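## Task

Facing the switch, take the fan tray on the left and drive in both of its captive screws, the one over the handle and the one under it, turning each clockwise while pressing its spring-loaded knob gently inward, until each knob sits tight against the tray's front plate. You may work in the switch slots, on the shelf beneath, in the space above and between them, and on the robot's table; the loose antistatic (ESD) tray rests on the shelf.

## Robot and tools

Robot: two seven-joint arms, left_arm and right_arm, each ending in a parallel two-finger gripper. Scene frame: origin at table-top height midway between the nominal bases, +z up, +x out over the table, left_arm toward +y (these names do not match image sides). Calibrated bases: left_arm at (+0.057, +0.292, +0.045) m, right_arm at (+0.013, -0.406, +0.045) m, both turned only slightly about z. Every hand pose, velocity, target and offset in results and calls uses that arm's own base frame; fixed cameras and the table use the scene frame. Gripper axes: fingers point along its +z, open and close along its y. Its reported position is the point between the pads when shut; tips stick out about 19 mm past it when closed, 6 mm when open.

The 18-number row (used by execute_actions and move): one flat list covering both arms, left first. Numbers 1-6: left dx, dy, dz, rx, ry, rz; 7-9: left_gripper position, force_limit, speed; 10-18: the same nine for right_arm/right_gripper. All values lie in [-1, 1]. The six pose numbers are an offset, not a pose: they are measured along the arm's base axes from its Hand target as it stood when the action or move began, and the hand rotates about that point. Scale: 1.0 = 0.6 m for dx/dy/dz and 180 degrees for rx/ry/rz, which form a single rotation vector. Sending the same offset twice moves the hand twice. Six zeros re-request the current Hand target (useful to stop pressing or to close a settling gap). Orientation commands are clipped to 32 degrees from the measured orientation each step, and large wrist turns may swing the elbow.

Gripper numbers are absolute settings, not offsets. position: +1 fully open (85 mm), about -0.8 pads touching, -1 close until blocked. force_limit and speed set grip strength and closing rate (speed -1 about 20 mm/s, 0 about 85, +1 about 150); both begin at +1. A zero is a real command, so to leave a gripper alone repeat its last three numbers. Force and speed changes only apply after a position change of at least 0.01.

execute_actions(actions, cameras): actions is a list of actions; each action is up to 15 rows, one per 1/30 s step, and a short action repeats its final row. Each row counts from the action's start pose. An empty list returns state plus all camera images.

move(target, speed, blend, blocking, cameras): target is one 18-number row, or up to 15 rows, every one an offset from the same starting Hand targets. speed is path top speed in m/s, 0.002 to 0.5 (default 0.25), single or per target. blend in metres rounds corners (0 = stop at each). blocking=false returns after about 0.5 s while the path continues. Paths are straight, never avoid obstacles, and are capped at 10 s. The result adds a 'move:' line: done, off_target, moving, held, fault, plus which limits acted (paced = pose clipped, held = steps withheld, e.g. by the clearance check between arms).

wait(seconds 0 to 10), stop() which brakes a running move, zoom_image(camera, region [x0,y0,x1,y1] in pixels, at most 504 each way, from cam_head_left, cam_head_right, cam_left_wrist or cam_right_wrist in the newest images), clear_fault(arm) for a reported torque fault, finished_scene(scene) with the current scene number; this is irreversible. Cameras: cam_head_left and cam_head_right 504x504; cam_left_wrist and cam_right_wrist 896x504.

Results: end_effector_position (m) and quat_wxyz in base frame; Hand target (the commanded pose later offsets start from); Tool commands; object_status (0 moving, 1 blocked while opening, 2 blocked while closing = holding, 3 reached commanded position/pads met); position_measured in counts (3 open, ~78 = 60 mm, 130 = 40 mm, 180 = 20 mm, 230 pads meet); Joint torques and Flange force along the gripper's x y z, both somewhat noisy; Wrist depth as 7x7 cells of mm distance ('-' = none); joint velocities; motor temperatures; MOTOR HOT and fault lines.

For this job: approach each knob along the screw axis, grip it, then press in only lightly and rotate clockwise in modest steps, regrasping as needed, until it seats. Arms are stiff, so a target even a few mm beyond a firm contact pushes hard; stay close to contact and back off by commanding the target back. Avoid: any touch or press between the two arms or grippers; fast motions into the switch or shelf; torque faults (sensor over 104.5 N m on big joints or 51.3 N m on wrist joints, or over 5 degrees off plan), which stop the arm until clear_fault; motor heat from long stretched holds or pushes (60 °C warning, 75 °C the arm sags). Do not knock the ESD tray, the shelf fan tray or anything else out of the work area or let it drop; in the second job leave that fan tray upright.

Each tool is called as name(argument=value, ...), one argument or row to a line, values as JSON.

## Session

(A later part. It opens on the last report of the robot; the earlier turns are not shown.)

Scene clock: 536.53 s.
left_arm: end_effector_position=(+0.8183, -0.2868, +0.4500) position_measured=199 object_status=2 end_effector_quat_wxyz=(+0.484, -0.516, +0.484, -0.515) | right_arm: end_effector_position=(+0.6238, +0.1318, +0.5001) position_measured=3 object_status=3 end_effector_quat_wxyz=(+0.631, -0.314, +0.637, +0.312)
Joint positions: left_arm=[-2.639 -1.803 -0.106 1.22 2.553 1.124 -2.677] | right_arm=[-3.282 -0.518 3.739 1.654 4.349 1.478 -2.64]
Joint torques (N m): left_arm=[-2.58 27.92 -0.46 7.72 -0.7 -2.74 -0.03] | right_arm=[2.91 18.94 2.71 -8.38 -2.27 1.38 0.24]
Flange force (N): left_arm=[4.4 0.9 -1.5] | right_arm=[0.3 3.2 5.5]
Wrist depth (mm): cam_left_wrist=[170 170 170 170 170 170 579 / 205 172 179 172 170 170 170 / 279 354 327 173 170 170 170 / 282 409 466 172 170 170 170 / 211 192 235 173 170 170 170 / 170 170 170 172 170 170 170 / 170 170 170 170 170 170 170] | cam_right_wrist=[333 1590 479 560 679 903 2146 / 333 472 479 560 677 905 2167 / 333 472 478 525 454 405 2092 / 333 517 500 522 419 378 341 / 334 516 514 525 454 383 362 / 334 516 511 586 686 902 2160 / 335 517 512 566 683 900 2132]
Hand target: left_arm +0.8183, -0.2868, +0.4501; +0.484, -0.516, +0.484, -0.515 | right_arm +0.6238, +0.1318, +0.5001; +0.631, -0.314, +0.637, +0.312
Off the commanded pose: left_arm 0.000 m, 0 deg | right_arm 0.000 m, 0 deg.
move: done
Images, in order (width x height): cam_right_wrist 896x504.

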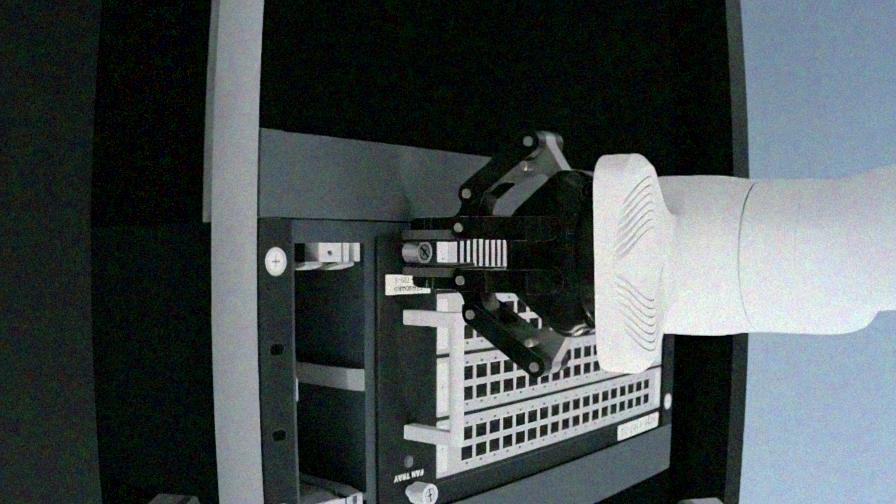

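move(
  target=[
    [0,0,0,0,0,0,-0.365,-0.9,-0.5,0,0,0,0,0,0,1,1,1],
    [0,0,0,-0.6667,0,0,-0.365,-0.9,-0.5,0,0,0,0,0,0,1,1,1],
    [0,0,0,0.6667,0,0,-0.365,-0.9,-0.5,0,0,0,0,0,0,1,1,1],
    [0,0,0,0.02,0,0,-0.365,-0.9,-0.5,0,0,0,0,0,0,1,1,1],
  ],
  cameras=[],
  speed=0.43,
  blend=0.001,
)

move(
  target=[
    [0,0,0,-0.6667,0,0,-0.365,-0.9,-0.5,0,0,0,0,0,0,1,1,1],
    [0,0,0,0.6667,0,0,-0.365,-0.9,-0.5,0,0,0,0,0,0,1,1,1],
    [0,0,0,0,0,0,-0.365,-0.9,-0.5,0,0,0,0,0,0,1,1,1],
  ],
  cameras=["cam_right_wrist"],
  speed=0.43,
  blend=0.001,
)

zoom_image(
  camera="cam_right_wrist",
  region=[375, 212, 475, 292],
)

Scene clock: 555.83 s.
left_arm: end_effector_position=(+0.8183, -0.2867, +0.4501) position_measured=175 object_status=3 end_effector_quat_wxyz=(+0.500, -0.501, +0.500, -0.500) | right_arm: end_effector_position=(+0.6238, +0.1318, +0.5001) position_measured=3 object_status=3 end_effector_quat_wxyz=(+0.631, -0.314, +0.637, +0.312)
Joint positions: left_arm=[-2.08 -1.124 1.751 1.249 2.777 0.143 1.456] | right_arm=[-3.282 -0.518 3.739 1.654 4.349 1.478 -2.64]
Joint torques (N m): left_arm=[-1.4 24.88 -10.22 -3.86 0.74 0.3 -0.03] | right_arm=[2.88 18.92 2.65 -8.4 -2.28 1.34 0.19]
Flange force (N): left_arm=[5.1 1.2 3.9] | right_arm=[0.5 3.3 5.2]
Wrist depth (mm): cam_left_wrist=[585 170 170 170 170 170 612 / 173 173 173 173 170 170 170 / 270 324 280 173 170 170 170 / 270 446 464 173 170 170 170 / 256 220 247 173 170 170 170 / 173 171 171 173 170 170 170 / 171 170 170 170 170 170 170] | cam_right_wrist=[333 1586 479 562 680 906 2132 / 333 472 478 561 678 902 2174 / 334 472 478 524 454 398 2105 / 333 517 499 527 422 378 349 / 333 517 512 515 452 384 350 / 334 515 512 545 686 903 2146 / 334 516 511 569 685 911 2118]
Hand target: left_arm +0.8183, -0.2867, +0.4501; +0.500, -0.500, +0.500, -0.500 | right_arm +0.6238, +0.1318, +0.5001; +0.631, -0.314, +0.637, +0.312
Off the commanded pose: left_arm 0.000 m, 0 deg | right_arm 0.000 m, 0 deg.
move: done; blend cut to 0 m at target 1
No camera images: "cameras" was empty.

Scene clock: 563.63 s.
left_arm: end_effector_position=(+0.8183, -0.2867, +0.4501) position_measured=175 object_status=3 end_effector_quat_wxyz=(+0.500, -0.500, +0.500, -0.500) | right_arm: end_effector_position=(+0.6238, +0.1318, +0.5001) position_measured=3 object_status=3 end_effector_quat_wxyz=(+0.631, -0.314, +0.637, +0.312)
Joint positions: left_arm=[-2.704 -0.793 3.292 1.215 4.042 0.717 5.399] | right_arm=[-3.282 -0.518 3.739 1.654 4.349 1.478 -2.64]
Joint torques (N m): left_arm=[-1.45 26.73 0.21 -9.24 -1.13 1.93 -0.02] | right_arm=[2.85 19.07 2.55 -8.38 -2.27 1.34 0.22]
Flange force (N): left_arm=[6.3 0.2 7.6] | right_arm=[0.6 2.8 5.3]
Wrist depth (mm): cam_left_wrist=[578 170 170 170 170 170 599 / 173 172 173 173 170 170 170 / 275 345 297 173 170 170 170 / 284 459 465 173 170 170 170 / 265 229 258 173 170 170 170 / 172 172 172 173 170 170 170 / 170 170 170 170 170 170 170] | cam_right_wrist=[334 1594 480 561 676 902 2146 / 334 471 478 563 679 910 2181 / 334 472 479 525 456 396 369 / 333 517 502 525 419 379 349 / 334 516 512 519 449 385 364 / 335 518 512 546 684 901 2139 / 334 518 513 566 684 906 2146]
Hand target: left_arm +0.8183, -0.2867, +0.4501; +0.500, -0.500, +0.500, -0.500 | right_arm +0.6238, +0.1318, +0.5001; +0.631, -0.314, +0.637, +0.312
Off the commanded pose: left_arm 0.000 m, 0 deg | right_arm 0.000 m, 0 deg.
move: done
Images, in order (width x height): cam_right_wrist 896x504.

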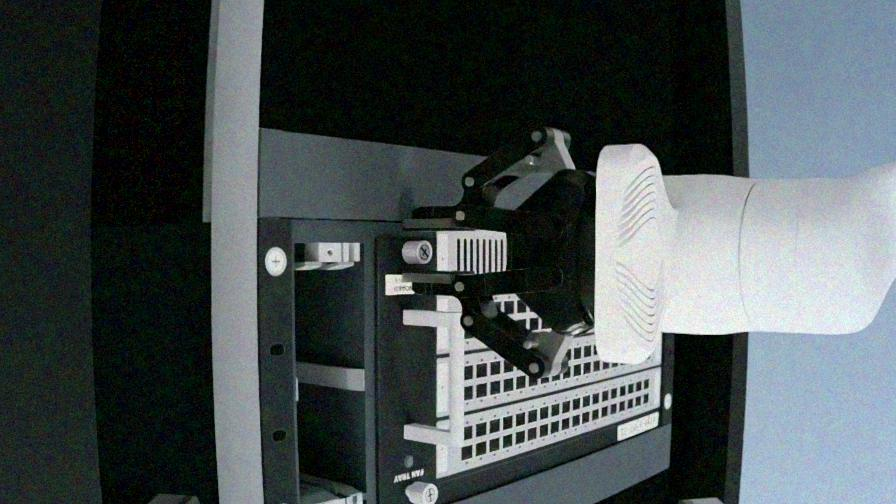

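Scaled by 5.040 from the camera's 896x504 image, which has a finer 1280x720 frame.

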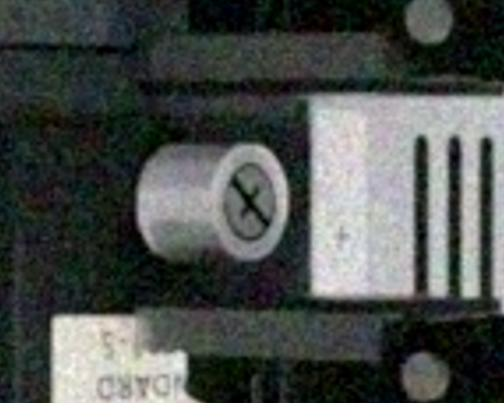

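move(
  target=[
    [0,0,0,0,0,0,-1,-0.9,-1,0,0,0,0,0,0,1,1,1],
    [0.0003,0,0,0.5,0,0,-1,-0.9,-1,0,0,0,0,0,0,1,1,1],
    [0.0006,0,0,0.99,0,0,-1,-0.9,-1,0,0,0,0,0,0,1,1,1],
  ],
  cameras=[],
  speed=0.4,
  blend=0.001,
)

Scene clock: 585.53 s.
left_arm: end_effector_position=(+0.8187, -0.2868, +0.4501) position_measured=199 object_status=2 end_effector_quat_wxyz=(+0.508, +0.492, +0.508, +0.492) | right_arm: end_effector_position=(+0.6238, +0.1318, +0.5001) position_measured=3 object_status=3 end_effector_quat_wxyz=(+0.631, -0.314, +0.637, +0.312)
Joint positions: left_arm=[-2.217 -0.905 2.265 1.241 4.057 0.288 2.948] | right_arm=[-3.282 -0.518 3.739 1.654 4.349 1.478 -2.64]
Joint torques (N m): left_arm=[6.01 22.5 -2.62 -9.79 -0.65 1.44 -0.06] | right_arm=[2.79 19.09 2.59 -8.37 -2.25 1.35 0.19]
Flange force (N): left_arm=[2.5 2.6 6.4] | right_arm=[0.7 2.7 5.3]
Wrist depth (mm): cam_left_wrist=[- 168 168 170 170 169 169 / 169 168 168 170 170 170 169 / 169 169 168 171 170 170 170 / 169 169 169 171 171 170 170 / 170 169 169 171 171 171 171 / 170 170 169 171 171 171 171 / 170 170 170 169 169 169 -] | cam_right_wrist=[333 1586 478 562 679 906 2118 / 333 472 479 561 677 902 2160 / 334 473 479 525 466 412 2085 / 333 516 501 523 422 382 351 / 334 518 512 527 457 399 364 / 335 516 512 586 684 906 2174 / 334 516 512 567 682 912 2125]
Hand target: left_arm +0.8187, -0.2868, +0.4501; +0.508, +0.492, +0.508, +0.492 | right_arm +0.6238, +0.1318, +0.5001; +0.631, -0.314, +0.637, +0.312
Off the commanded pose: left_arm 0.000 m, 0 deg | right_arm 0.000 m, 0 deg.
move: done; blend cut to 0 m at target 1
No camera images: "cameras" was empty.

move(
  target=[
    [0.0005,0,0,0.5,0,0,-1,-0.9,-1,0,0,0,0,0,0,1,1,1],
    [0.0011,0,0,-0.99,0,0,-1,-0.9,-1,0,0,0,0,0,0,1,1,1],
  ],
  cameras=["cam_right_wrist"],
  speed=0.4,
  blend=0.001,
)

zoom_image(
  camera="cam_right_wrist",
  region=[375, 212, 475, 292],
)

Scene clock: 594.73 s.
left_arm: end_effector_position=(+0.8193, -0.2868, +0.4500) position_measured=199 object_status=2 end_effector_quat_wxyz=(+0.500, -0.500, +0.500, -0.500) | right_arm: end_effector_position=(+0.6238, +0.1318, +0.5001) position_measured=3 object_status=3 end_effector_quat_wxyz=(+0.631, -0.314, +0.637, +0.312)
Joint positions: left_arm=[-2.079 -1.139 1.725 1.245 2.673 0.149 1.583] | right_arm=[-3.282 -0.518 3.739 1.654 4.349 1.478 -2.64]
Joint torques (N m): left_arm=[-2.84 30.38 -15.12 -2.18 1.03 -1.86 -0.05] | right_arm=[2.89 19.02 2.62 -8.32 -2.21 1.35 0.2]
Flange force (N): left_arm=[9.3 7.3 12.9] | right_arm=[0.5 2.9 5.5]
Wrist depth (mm): cam_left_wrist=[579 169 169 169 169 169 611 / 172 172 172 172 169 169 169 / 273 307 289 172 169 169 169 / 281 453 465 172 169 169 169 / 254 227 254 172 169 169 169 / 172 172 172 172 169 169 169 / 169 169 170 169 169 169 -] | cam_right_wrist=[333 1582 479 562 679 905 2153 / 334 472 477 561 681 907 2188 / 334 471 478 525 455 397 2085 / 334 516 503 525 419 379 348 / 334 516 512 525 454 388 350 / 335 518 514 545 687 906 2160 / 335 518 511 568 683 908 2132]
Hand target: left_arm +0.8193, -0.2868, +0.4501; +0.500, -0.500, +0.500, -0.500 | right_arm +0.6238, +0.1318, +0.5001; +0.631, -0.314, +0.637, +0.312
Off the commanded pose: left_arm 0.000 m, 0 deg | right_arm 0.000 m, 0 deg.
move: done
Images, in order (width x height): cam_right_wrist 896x504.

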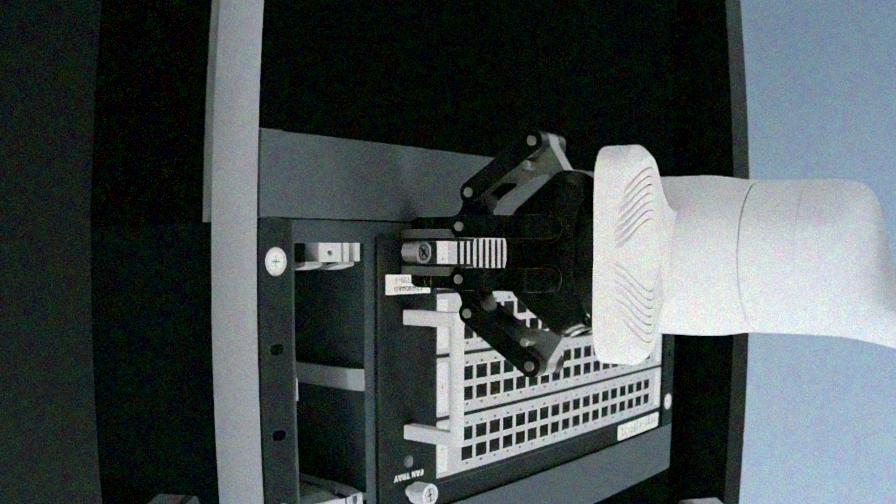

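Scaled by 5.040 from the camera's 896x504 image, which has a finer 1280x720 frame.

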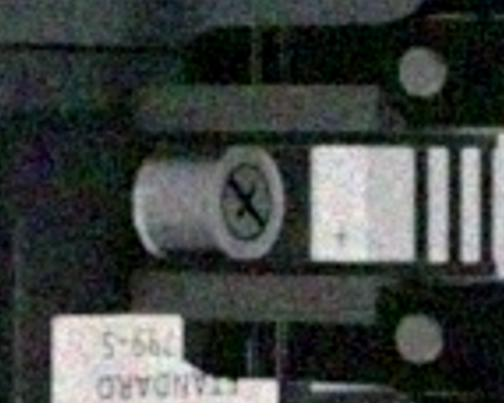

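move(
  target=[
    [0.0001,0.0001,-0.0002,0.5,0,0,-1,-0.9,-1,0,0,0,0,0,0,1,1,1],
    [0.0002,0.0002,-0.0003,0.99,0,0,-1,-0.9,-1,0,0,0,0,0,0,1,1,1],
  ],
  cameras=["cam_right_wrist"],
  speed=0.4,
  blend=0.001,
)

zoom_image(
  camera="cam_right_wrist",
  region=[375, 212, 475, 292],
)

Scene clock: 606.70 s.
left_arm: end_effector_position=(+0.8194, -0.2867, +0.4499) position_measured=199 object_status=2 end_effector_quat_wxyz=(+0.508, +0.492, +0.508, +0.492) | right_arm: end_effector_position=(+0.6238, +0.1318, +0.5001) position_measured=3 object_status=3 end_effector_quat_wxyz=(+0.631, -0.314, +0.637, +0.312)
Joint positions: left_arm=[-2.205 -1.621 0.829 1.241 2.176 0.687 -0.169] | right_arm=[-3.282 -0.518 3.739 1.654 4.349 1.478 -2.64]
Joint torques (N m): left_arm=[-8.74 30.26 -10.32 9.4 -1.05 -4.91 -0.49] | right_arm=[2.89 18.99 2.55 -8.44 -2.26 1.36 0.23]
Flange force (N): left_arm=[-12.2 -5.7 -1.3] | right_arm=[0.5 3.3 5.3]
Wrist depth (mm): cam_left_wrist=[- 167 167 169 169 169 169 / 168 168 168 170 169 169 169 / 168 168 168 170 170 170 170 / - 168 168 170 170 170 170 / 169 169 169 171 170 170 170 / 169 169 169 171 168 168 168 / 170 169 169 169 169 168 -] | cam_right_wrist=[333 1586 478 563 678 903 2132 / 334 470 479 563 676 906 2174 / 333 472 479 544 461 406 2118 / 334 515 502 509 419 381 342 / 334 516 513 526 463 397 350 / 334 516 512 587 684 905 2160 / 334 517 513 568 683 908 2146]
Hand target: left_arm +0.8194, -0.2866, +0.4499; +0.508, +0.492, +0.508, +0.492 | right_arm +0.6238, +0.1318, +0.5001; +0.631, -0.314, +0.637, +0.312
Off the commanded pose: left_arm 0.000 m, 0 deg | right_arm 0.000 m, 0 deg.
move: done
Images, in order (width x height): cam_right_wrist 896x504.

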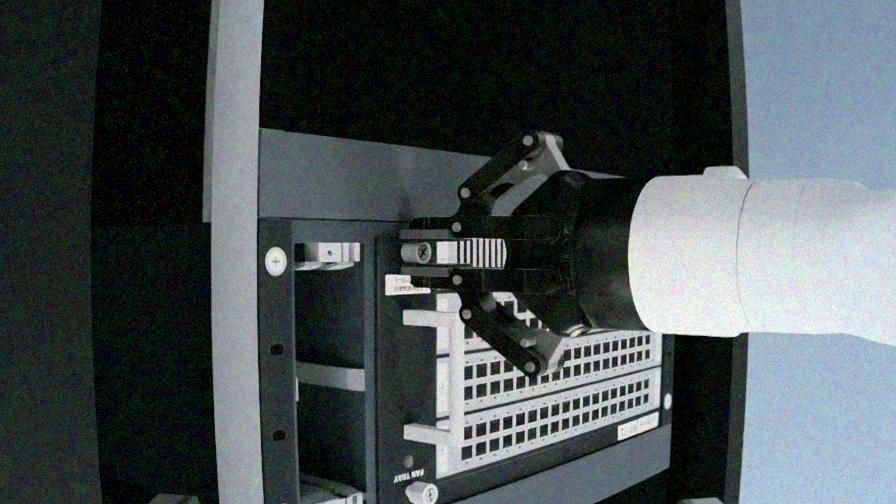

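Scaled by 5.040 from the camera's 896x504 image, which has a finer 1280x720 frame.

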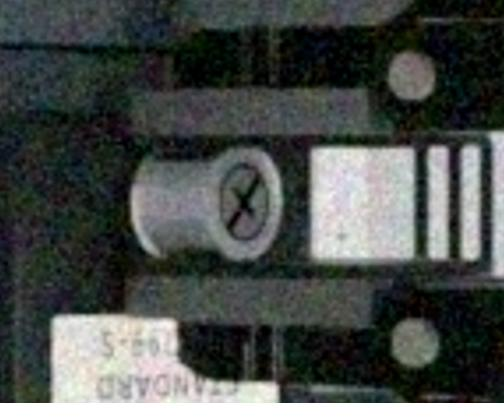

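zoom_image(
  camera="cam_right_wrist",
  region=[395, 236, 435, 268],
)

move(
  target=[0.0003,0.0001,0,0.25,0,0,-1,-0.9,-1,0,0,0,0,0,0,1,1,1],
  cameras=["cam_right_wrist"],
  speed=0.3,
)

zoom_image(
  camera="cam_right_wrist",
  region=[395, 236, 435, 268],
)

Scaled by 12.600 from the camera's 896x504 image, which has a finer 1280x720 frame.

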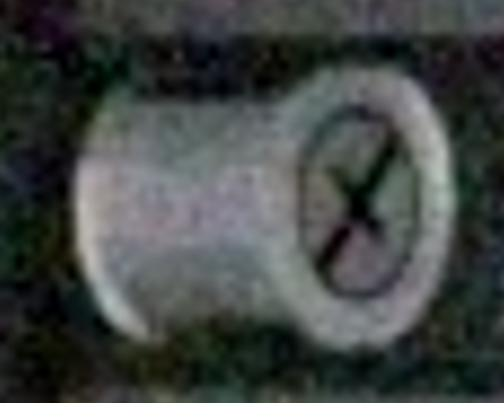

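Scene clock: 615.73 s.
left_arm: end_effector_position=(+0.8196, -0.2866, +0.4499) position_measured=199 object_status=2 end_effector_quat_wxyz=(+0.281, +0.649, +0.281, +0.649) | right_arm: end_effector_position=(+0.6238, +0.1318, +0.5001) position_measured=3 object_status=3 end_effector_quat_wxyz=(+0.631, -0.314, +0.637, +0.312)
Joint positions: left_arm=[-2.304 -1.71 0.586 1.235 2.257 0.824 -0.788] | right_arm=[-3.282 -0.518 3.739 1.654 4.349 1.478 -2.64]
Joint torques (N m): left_arm=[-5.28 35.93 -11 10.36 -0.27 -6.95 -0.31] | right_arm=[2.9 18.91 2.56 -8.38 -2.26 1.37 0.27]
Motor temperatures (°C): left_arm=[35 39 34 39 44 44 36] | right_arm=[39 37 31 36 40 38 44]
Flange force (N): left_arm=[-13.6 -5.2 -5.6] | right_arm=[0.2 3.2 5.3]
Wrist depth (mm): cam_left_wrist=[- 169 169 169 169 169 166 / 169 169 169 169 169 167 167 / 170 170 170 169 169 167 167 / - 170 170 170 167 167 - / 168 170 170 170 168 - - / - 168 171 168 168 - 239 / - 169 169 168 168 171 234] | cam_right_wrist=[334 1582 480 560 678 906 2125 / 333 471 479 561 678 902 2160 / 333 472 479 544 493 404 2092 / 334 517 502 505 418 379 342 / 334 516 511 469 438 397 350 / 334 518 512 587 686 781 2146 / 334 518 512 568 682 900 2160]
Hand target: left_arm +0.8196, -0.2866, +0.4499; +0.281, +0.649, +0.281, +0.649 | right_arm +0.6238, +0.1318, +0.5001; +0.631, -0.314, +0.637, +0.312
Off the commanded pose: left_arm 0.000 m, 0 deg | right_arm 0.000 m, 0 deg.
move: done
Images, in order (width x height): cam_right_wrist 896x504.

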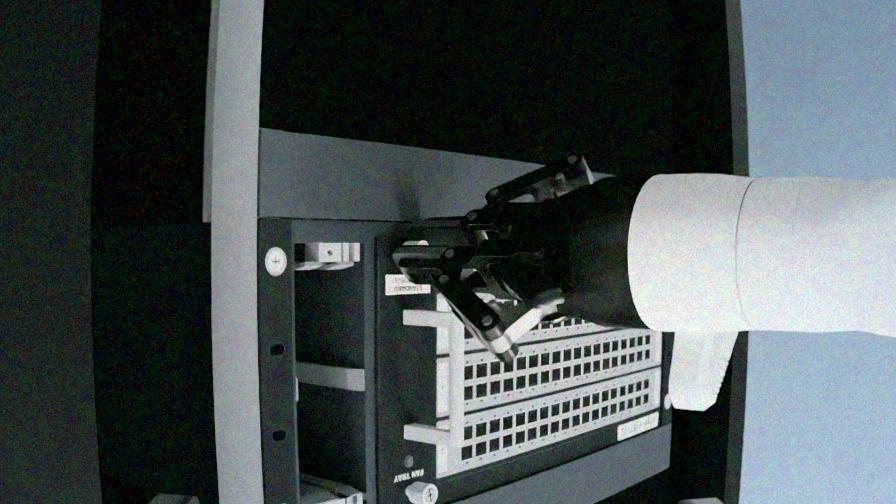

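Scaled by 12.600 from the camera's 896x504 image, which has a finer 1280x720 frame.

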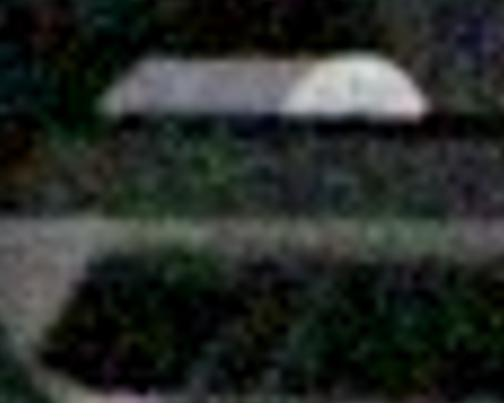

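move(
  target=[
    [0,0,0,0,0,0,-0.365,-0.9,-0.5,0,0,0,0,0,0,1,1,1],
    [-0.0003,0,0,-0.25,0,0,-0.365,-0.9,-0.5,0,0,0,0,0,0,1,1,1],
  ],
  cameras=["cam_right_wrist"],
  speed=0.3,
)

zoom_image(
  camera="cam_right_wrist",
  region=[395, 236, 435, 268],
)

zoom_image(
  camera="cam_right_wrist",
  region=[375, 212, 475, 292],
)

Scene clock: 628.40 s.
left_arm: end_effector_position=(+0.8194, -0.2866, +0.4499) position_measured=175 object_status=3 end_effector_quat_wxyz=(+0.508, +0.492, +0.508, +0.492) | right_arm: end_effector_position=(+0.6238, +0.1318, +0.5001) position_measured=3 object_status=3 end_effector_quat_wxyz=(+0.631, -0.314, +0.637, +0.312)
Joint positions: left_arm=[-2.204 -1.62 0.831 1.241 2.176 0.686 -0.171] | right_arm=[-3.282 -0.518 3.739 1.654 4.349 1.478 -2.64]
Joint torques (N m): left_arm=[-1.39 26.63 -9.4 4.94 0.55 -2.99 -0.07] | right_arm=[3 19.01 2.59 -8.28 -2.29 1.38 0.27]
Flange force (N): left_arm=[-4.3 -1.1 1.7] | right_arm=[0.1 2.9 5.7]
Wrist depth (mm): cam_left_wrist=[- 167 167 169 169 169 169 / 168 168 167 170 170 169 169 / 168 168 168 170 170 170 169 / - 168 168 170 170 170 170 / 169 169 168 171 170 170 170 / - 169 169 171 168 170 170 / 169 169 169 169 169 168 -] | cam_right_wrist=[334 1582 479 560 675 910 2139 / 333 472 479 562 679 903 2167 / 334 470 479 525 463 411 2112 / 334 517 502 525 419 381 342 / 334 517 514 516 456 398 349 / 333 519 513 543 686 903 2167 / 334 516 512 566 681 902 2132]
Hand target: left_arm +0.8194, -0.2866, +0.4499; +0.508, +0.492, +0.508, +0.492 | right_arm +0.6238, +0.1318, +0.5001; +0.631, -0.314, +0.637, +0.312
Off the commanded pose: left_arm 0.000 m, 0 deg | right_arm 0.000 m, 0 deg.
move: done
Images, in order (width x height): cam_right_wrist 896x504.

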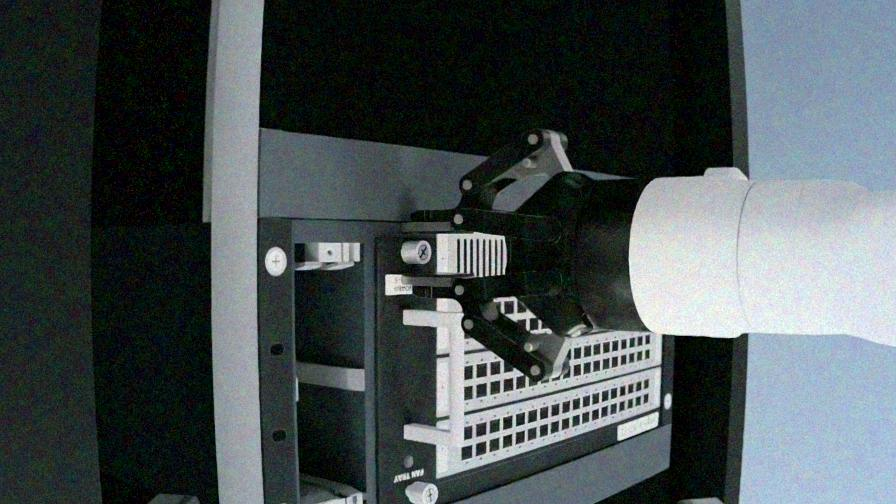

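Scaled by 12.600 from the camera's 896x504 image, which has a finer 1280x720 frame.

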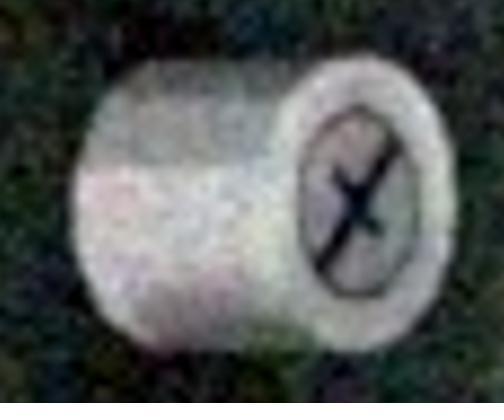

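Scaled by 5.040 from the camera's 896x504 image, which has a finer 1280x720 frame.

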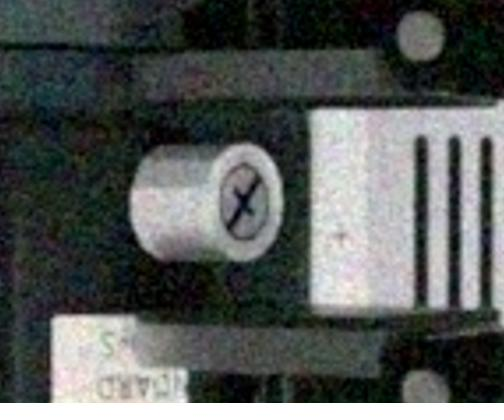

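move(
  target=[
    [0,0,-0.0014,0,0,0,-0.365,-0.9,-0.5,0,0,0,0,0,0,1,1,1],
    [0,0,-0.0014,0,0,0,-1,-0.3,-1,0,0,0,0,0,0,1,1,1],
    [0.0001,0,-0.0012,0.4,0,0,-1,-0.3,-1,0,0,0,0,0,0,1,1,1],
  ],
  cameras=["cam_right_wrist"],
  speed=0.2,
)

Scene clock: 643.03 s.
left_arm: end_effector_position=(+0.8195, -0.2866, +0.4492) position_measured=200 object_status=2 end_effector_quat_wxyz=(+0.122, +0.697, +0.122, +0.696) | right_arm: end_effector_position=(+0.6238, +0.1318, +0.5001) position_measured=3 object_status=3 end_effector_quat_wxyz=(+0.631, -0.314, +0.637, +0.312)
Joint positions: left_arm=[-2.369 -1.751 0.442 1.233 2.312 0.896 -1.166] | right_arm=[-3.282 -0.518 3.739 1.654 4.349 1.478 -2.64]
Joint torques (N m): left_arm=[-1.51 32.39 -8.93 7.26 0.63 -5.85 -0.62] | right_arm=[2.93 18.95 2.58 -8.46 -2.28 1.38 0.24]
Flange force (N): left_arm=[-9.1 -2.5 -9.1] | right_arm=[0.5 3.5 5.3]
Wrist depth (mm): cam_left_wrist=[169 169 169 169 167 167 - / 169 169 169 170 167 167 250 / 170 170 170 167 167 170 250 / 170 170 170 168 - 170 238 / 170 170 170 168 168 171 227 / 170 171 171 168 168 249 213 / - 171 171 168 169 238 204] | cam_right_wrist=[333 1590 479 560 677 903 2118 / 333 471 480 561 677 898 2160 / 334 471 479 563 649 401 377 / 334 517 500 510 419 381 343 / 334 516 511 525 632 401 352 / 334 517 513 589 686 408 2167 / 334 518 515 568 682 915 2112]
Hand target: left_arm +0.8195, -0.2866, +0.4492; +0.122, +0.697, +0.122, +0.696 | right_arm +0.6238, +0.1318, +0.5001; +0.631, -0.314, +0.637, +0.312
Off the commanded pose: left_arm 0.000 m, 0 deg | right_arm 0.000 m, 0 deg.
move: done
Images, in order (width x height): cam_right_wrist 896x504.

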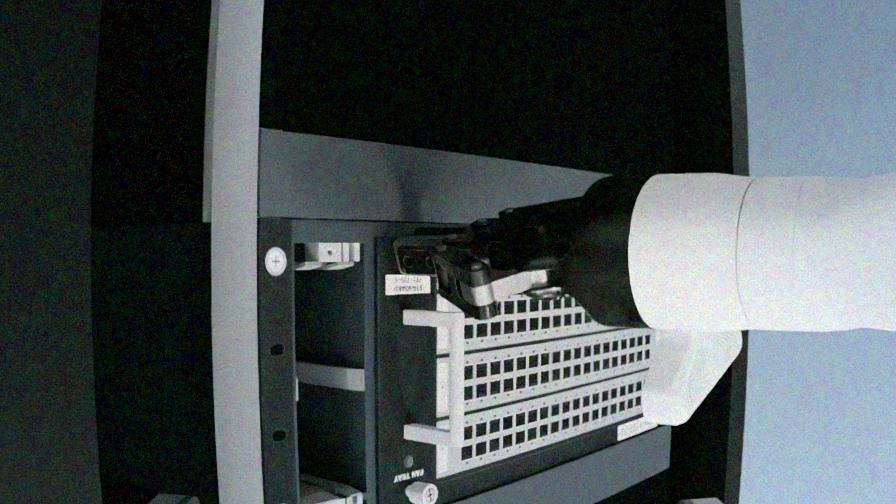

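move(
  target=[
    [-0.0001,0,0,0,0,0,-0.365,-0.9,-0.5,0,0,0,0,0,0,1,1,1],
    [-0.0001,0,0.0006,-0.6333,0,0,-0.365,-0.9,-0.5,0,0,0,0,0,0,1,1,1],
    [-0.0001,0,0.0006,0.7333,0,0,-0.365,-0.9,-0.5,0,0,0,0,0,0,1,1,1],
    [-0.0001,0,0.0006,0.1,0,0,-0.365,-0.9,-0.5,0,0,0,0,0,0,1,1,1],
  ],
  cameras=["cam_right_wrist"],
  speed=0.43,
  blend=0.001,
)

Scene clock: 667.00 s.
left_arm: end_effector_position=(+0.8194, -0.2866, +0.4497) position_measured=175 object_status=3 end_effector_quat_wxyz=(+0.012, +0.707, +0.011, +0.707) | right_arm: end_effector_position=(+0.6238, +0.1318, +0.5001) position_measured=3 object_status=3 end_effector_quat_wxyz=(+0.631, -0.314, +0.637, +0.312)
Joint positions: left_arm=[-2.114 -1.04 1.924 1.244 3.496 0.145 2.197] | right_arm=[-3.282 -0.518 3.739 1.654 4.349 1.478 -2.64]
Joint torques (N m): left_arm=[-1.39 24.75 -9.36 -5.51 0.56 2.43 -0.07] | right_arm=[2.81 18.98 2.56 -8.49 -2.28 1.42 0.24]
Flange force (N): left_arm=[-0.4 5.9 4.0] | right_arm=[0.5 3.3 5.2]
Wrist depth (mm): cam_left_wrist=[170 169 170 - 168 250 204 / 170 170 170 168 168 263 204 / 170 170 170 168 171 253 195 / 170 170 170 168 171 247 203 / 171 171 171 - 169 261 194 / 171 171 169 168 169 233 202 / 171 171 171 169 172 180 185] | cam_right_wrist=[333 1590 478 560 678 908 2146 / 333 472 478 560 678 906 2167 / 334 471 478 564 651 408 2105 / 334 517 503 494 420 381 349 / 334 516 514 568 633 399 358 / 334 518 513 587 656 401 2160 / 334 517 511 568 684 905 2153]
Hand target: left_arm +0.8194, -0.2866, +0.4496; +0.012, +0.707, +0.011, +0.707 | right_arm +0.6238, +0.1318, +0.5001; +0.631, -0.314, +0.637, +0.312
Off the commanded pose: left_arm 0.000 m, 0 deg | right_arm 0.000 m, 0 deg.
move: done; blend cut to 0 m at target 1
Images, in order (width x height): cam_right_wrist 896x504.

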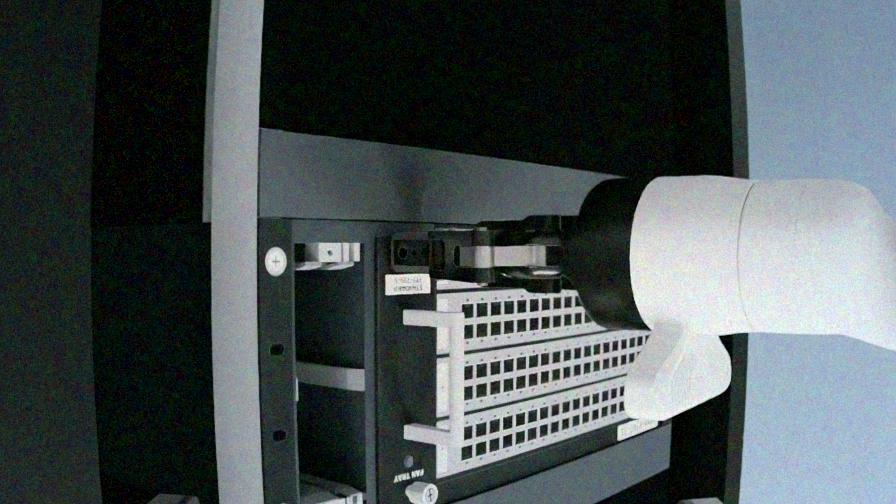

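move(
  target=[
    [-0.099,0,0,0,0,-0.0,-0.18,-0.9,-0.5,0,0,0,0,0,0,1,1,1],
    [-0.099,0,0.2352,-0.01,0,0,-0.18,-0.9,-0.5,0,0,0.2333,0,0,0,1,1,1],
    [-0.0573,0,0.2352,-0.01,0,0,-0.18,-0.9,-0.5,0,0,0.2333,0,0,0,1,1,1],
  ],
  cameras=["all"],
  speed=0.12,
)

zoom_image(
  camera="cam_left_wrist",
  region=[300, 384, 600, 504],
)

zoom_image(
  camera="cam_right_wrist",
  region=[385, 212, 485, 292],
)

Scene clock: 678.87 s.
left_arm: end_effector_position=(+0.7851, -0.2866, +0.5907) position_measured=151 object_status=3 end_effector_quat_wxyz=(+0.023, +0.707, +0.022, +0.707) | right_arm: end_effector_position=(+0.6238, +0.1318, +0.6401) position_measured=3 object_status=3 end_effector_quat_wxyz=(+0.631, -0.314, +0.637, +0.312)
Joint positions: left_arm=[-2.081 -0.82 1.907 1.109 3.421 -0.1 2.119] | right_arm=[-3.296 -0.402 3.778 1.346 4.467 1.385 -3.04]
Joint torques (N m): left_arm=[-1.47 22.92 -7.87 -7.28 0.09 2.6 -0.08] | right_arm=[2.8 18.02 2.25 -9.47 -2.57 0.23 0.23]
Flange force (N): left_arm=[0.9 6.3 3.2] | right_arm=[0.6 3.8 4.7]
Wrist depth (mm): cam_left_wrist=[201 201 201 201 202 202 202 / 202 202 202 202 202 202 202 / 202 202 202 202 202 202 202 / 202 202 202 203 203 203 203 / 202 203 203 203 203 203 203 / 205 205 205 205 206 203 204 / 205 206 205 203 206 206 206] | cam_right_wrist=[333 531 511 565 677 906 2125 / 333 531 513 584 682 902 2195 / 333 529 511 541 681 404 2098 / 333 530 496 524 416 380 343 / 333 1602 479 561 651 388 352 / 326 1571 478 561 679 375 2112 / 333 1579 466 561 679 902 2132]
Hand target: left_arm +0.7851, -0.2866, +0.5907; +0.023, +0.707, +0.022, +0.707 | right_arm +0.6238, +0.1318, +0.6401; +0.631, -0.314, +0.637, +0.312
Off the commanded pose: left_arm 0.000 m, 0 deg | right_arm 0.000 m, 0 deg.
move: done

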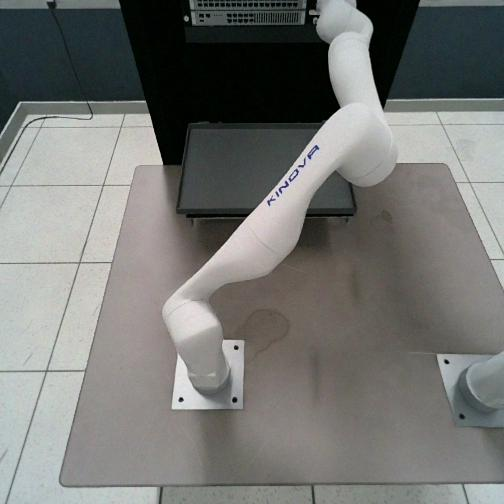

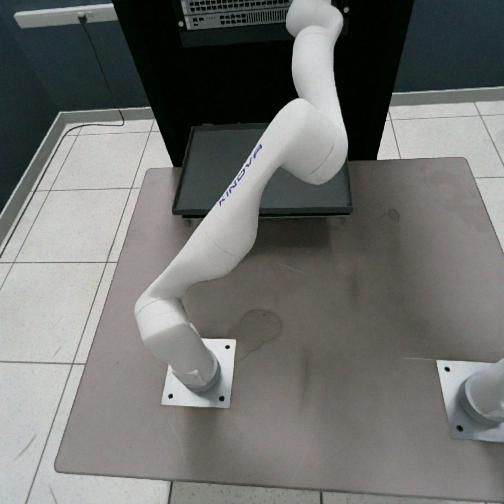

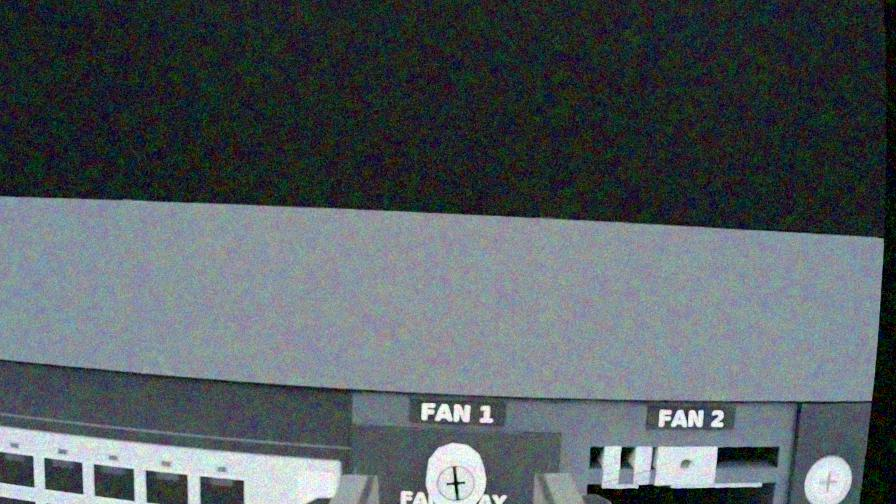

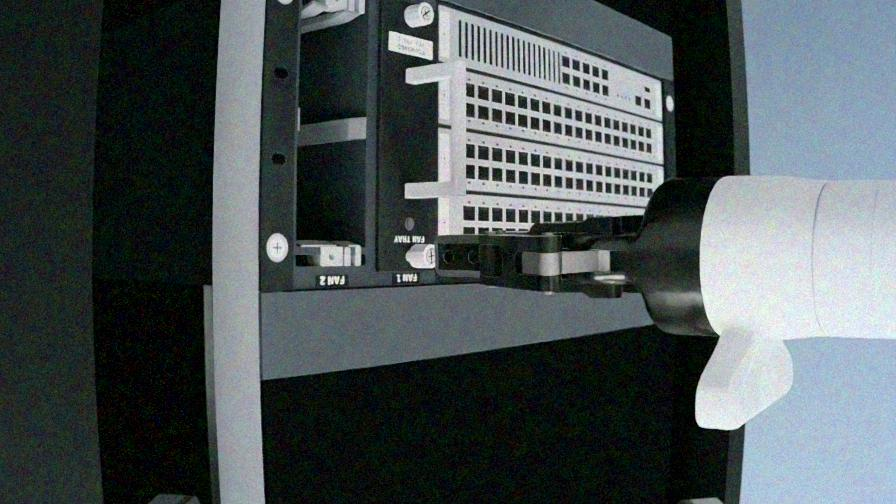

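Scaled by 1.680 from the camera's 896x504 image, which has a finer 1280x720 frame.

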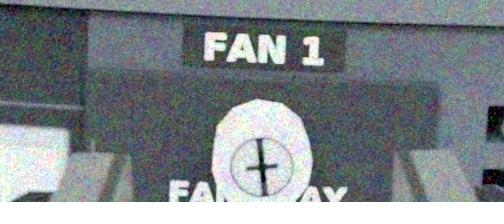

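Scaled by 5.040 from the camera's 896x504 image, which has a finer 1280x720 frame.

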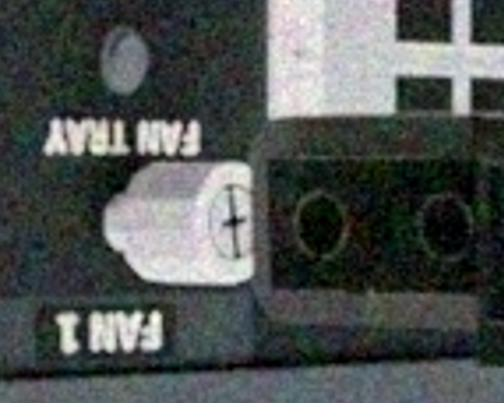

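move(
  target=[
    [0,-0.0004,-0.0003,-0.74,0,0,-0.365,-0.9,-0.5,0,0,0,0,0,0,1,1,1],
    [0,-0.0008,-0.0005,0.5206,0,0,-0.365,-0.9,-0.5,0,0,0,0,0,0,1,1,1],
  ],
  cameras=["cam_head_left","cam_left_wrist","cam_right_wrist"],
  speed=0.4,
  blend=0.001,
)

zoom_image(
  camera="cam_right_wrist",
  region=[385, 212, 485, 292],
)

zoom_image(
  camera="cam_left_wrist",
  region=[300, 384, 600, 504],
)

Scene clock: 706.80 s.
left_arm: end_effector_position=(+0.7851, -0.2870, +0.5904) position_measured=175 object_status=3 end_effector_quat_wxyz=(+0.500, -0.500, +0.500, -0.500) | right_arm: end_effector_position=(+0.6238, +0.1318, +0.6401) position_measured=3 object_status=3 end_effector_quat_wxyz=(+0.631, -0.314, +0.637, +0.312)
Joint positions: left_arm=[-2.039 -1.021 1.472 1.109 4.585 -0.331 5.958] | right_arm=[-3.296 -0.402 3.778 1.346 4.467 1.385 -3.04]
Joint torques (N m): left_arm=[-1.43 23.5 -9.48 -3.71 0.66 2.84 -0.04] | right_arm=[2.83 18.07 2.34 -9.48 -2.55 0.26 0.23]
Flange force (N): left_arm=no reading | right_arm=[0.7 3.8 4.9]
Wrist depth (mm): cam_left_wrist=[656 666 670 678 641 645 651 / 203 203 203 203 203 204 204 / 203 203 203 206 329 353 279 / 204 203 203 206 499 445 293 / 204 204 203 206 253 235 242 / 203 203 203 203 204 204 204 / 203 203 203 204 203 204 204] | cam_right_wrist=[332 529 511 563 676 902 2125 / 333 533 514 585 684 901 2160 / 332 529 512 543 445 365 2105 / 333 531 496 545 440 361 342 / 333 1594 478 542 448 346 350 / 327 1586 480 560 651 902 2167 / 333 1575 466 562 680 906 2125]
Hand target: left_arm +0.7851, -0.2870, +0.5904; +0.500, -0.500, +0.500, -0.500 | right_arm +0.6238, +0.1318, +0.6401; +0.631, -0.314, +0.637, +0.312
Off the commanded pose: left_arm 0.000 m, 0 deg | right_arm 0.000 m, 0 deg.
move: done; blend cut to 0 m at target 1
Images, in order (width x height): cam_head_left 504x504, cam_left_wrist 896x504, cam_right_wrist 896x504.

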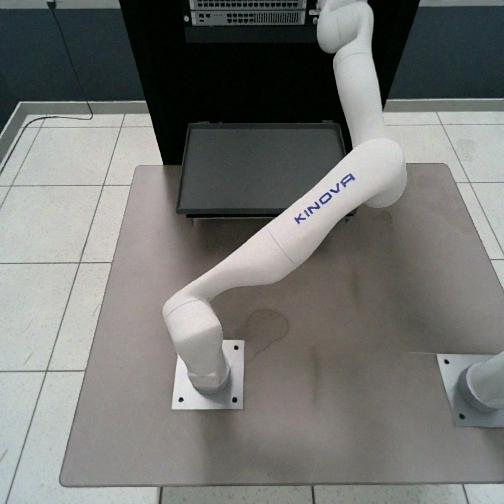

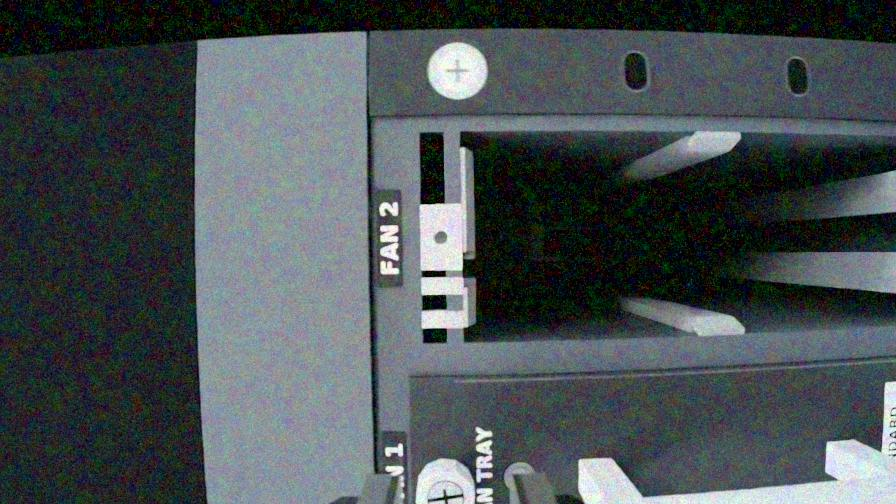

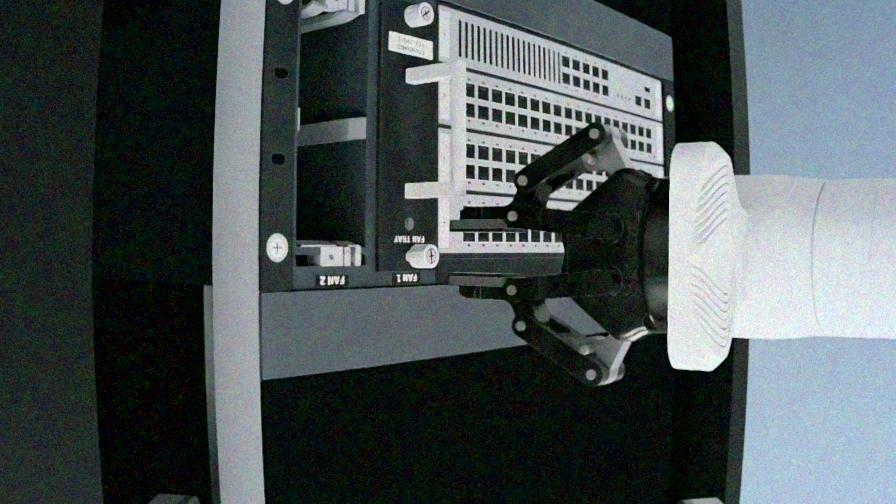

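Scaled by 5.040 from the camera's 896x504 image, which has a finer 1280x720 frame.

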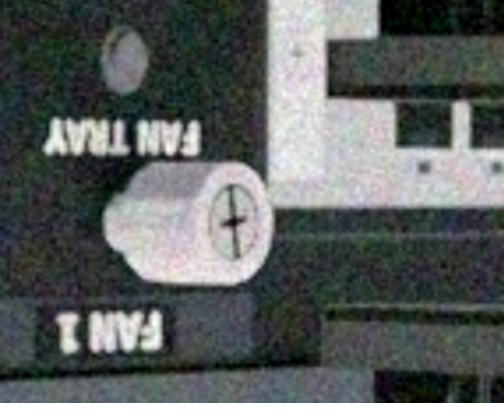

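Scaled by 1.680 from the camera's 896x504 image, which has a finer 1280x720 frame.

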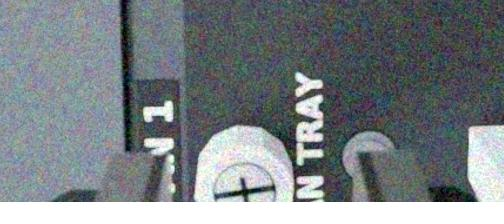

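move(
  target=[0.025,0.0036,0.0032,0,0,0,-0.365,-0.9,-0.5,0,0,0,0,0,0,1,1,1],
  cameras=["cam_left_wrist","cam_right_wrist"],
  speed=0.1,
)

zoom_image(
  camera="cam_right_wrist",
  region=[385, 212, 485, 292],
)

zoom_image(
  camera="cam_left_wrist",
  region=[300, 384, 600, 504],
)

Scene clock: 738.97 s.
left_arm: end_effector_position=(+0.8001, -0.2849, +0.5923) position_measured=175 object_status=3 end_effector_quat_wxyz=(+0.500, -0.500, +0.500, -0.500) | right_arm: end_effector_position=(+0.6238, +0.1318, +0.6401) position_measured=3 object_status=3 end_effector_quat_wxyz=(+0.631, -0.314, +0.637, +0.312)
Joint positions: left_arm=[-2.088 -1.038 1.465 1.046 4.564 -0.353 6.016] | right_arm=[-3.296 -0.402 3.778 1.346 4.467 1.385 -3.04]
Joint torques (N m): left_arm=[-1.43 24.21 -9.21 -3.29 0.63 2.89 0.02] | right_arm=[2.85 18.1 2.3 -9.53 -2.54 0.19 0.24]
Flange force (N): left_arm=no reading | right_arm=[0.8 3.8 4.8]
Wrist depth (mm): cam_left_wrist=[621 188 188 188 188 188 618 / 188 188 188 191 191 191 191 / 188 188 188 191 356 374 294 / 188 188 188 191 485 442 295 / 188 188 188 191 236 211 227 / 188 188 188 189 188 188 189 / 188 188 188 189 188 188 188] | cam_right_wrist=[333 532 511 565 677 906 2132 / 333 531 514 584 680 898 2181 / 333 532 514 525 456 378 2112 / 333 530 496 542 440 368 345 / 334 1594 479 540 455 369 352 / 327 1590 478 563 652 906 2174 / 334 1609 465 562 679 902 2105]
Hand target: left_arm +0.8001, -0.2849, +0.5923; +0.500, -0.500, +0.500, -0.500 | right_arm +0.6238, +0.1318, +0.6401; +0.631, -0.314, +0.637, +0.312
Off the commanded pose: left_arm 0.000 m, 0 deg | right_arm 0.000 m, 0 deg.
move: done
Images, in order (width x height): cam_left_wrist 896x504, cam_right_wrist 896x504.

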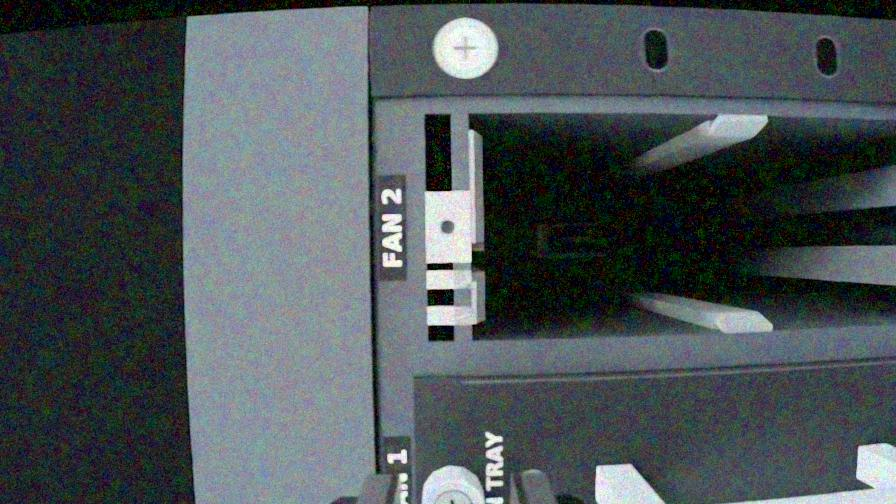

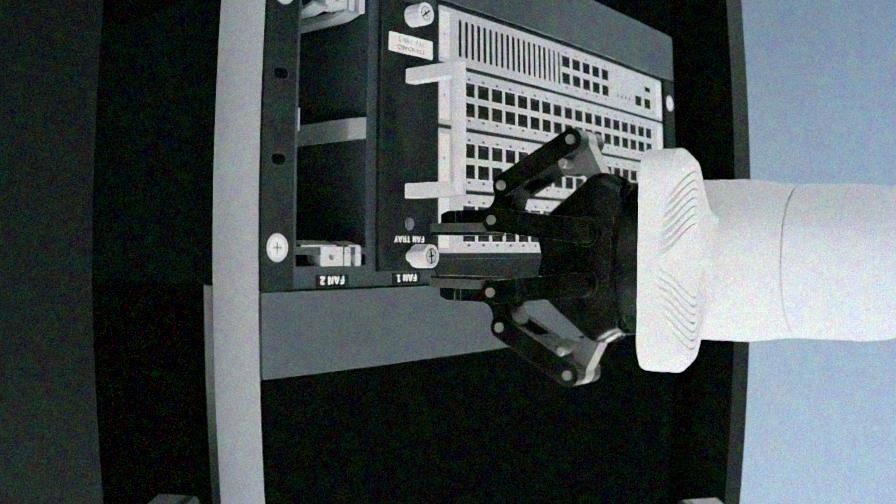

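Scaled by 5.040 from the camera's 896x504 image, which has a finer 1280x720 frame.

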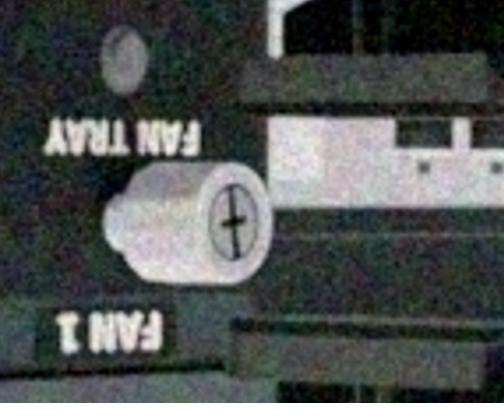

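Scaled by 1.680 from the camera's 896x504 image, which has a finer 1280x720 frame.

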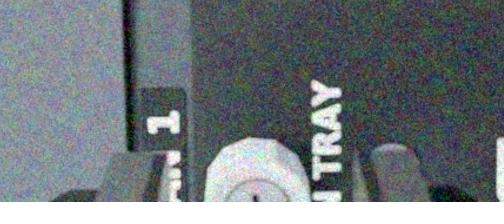

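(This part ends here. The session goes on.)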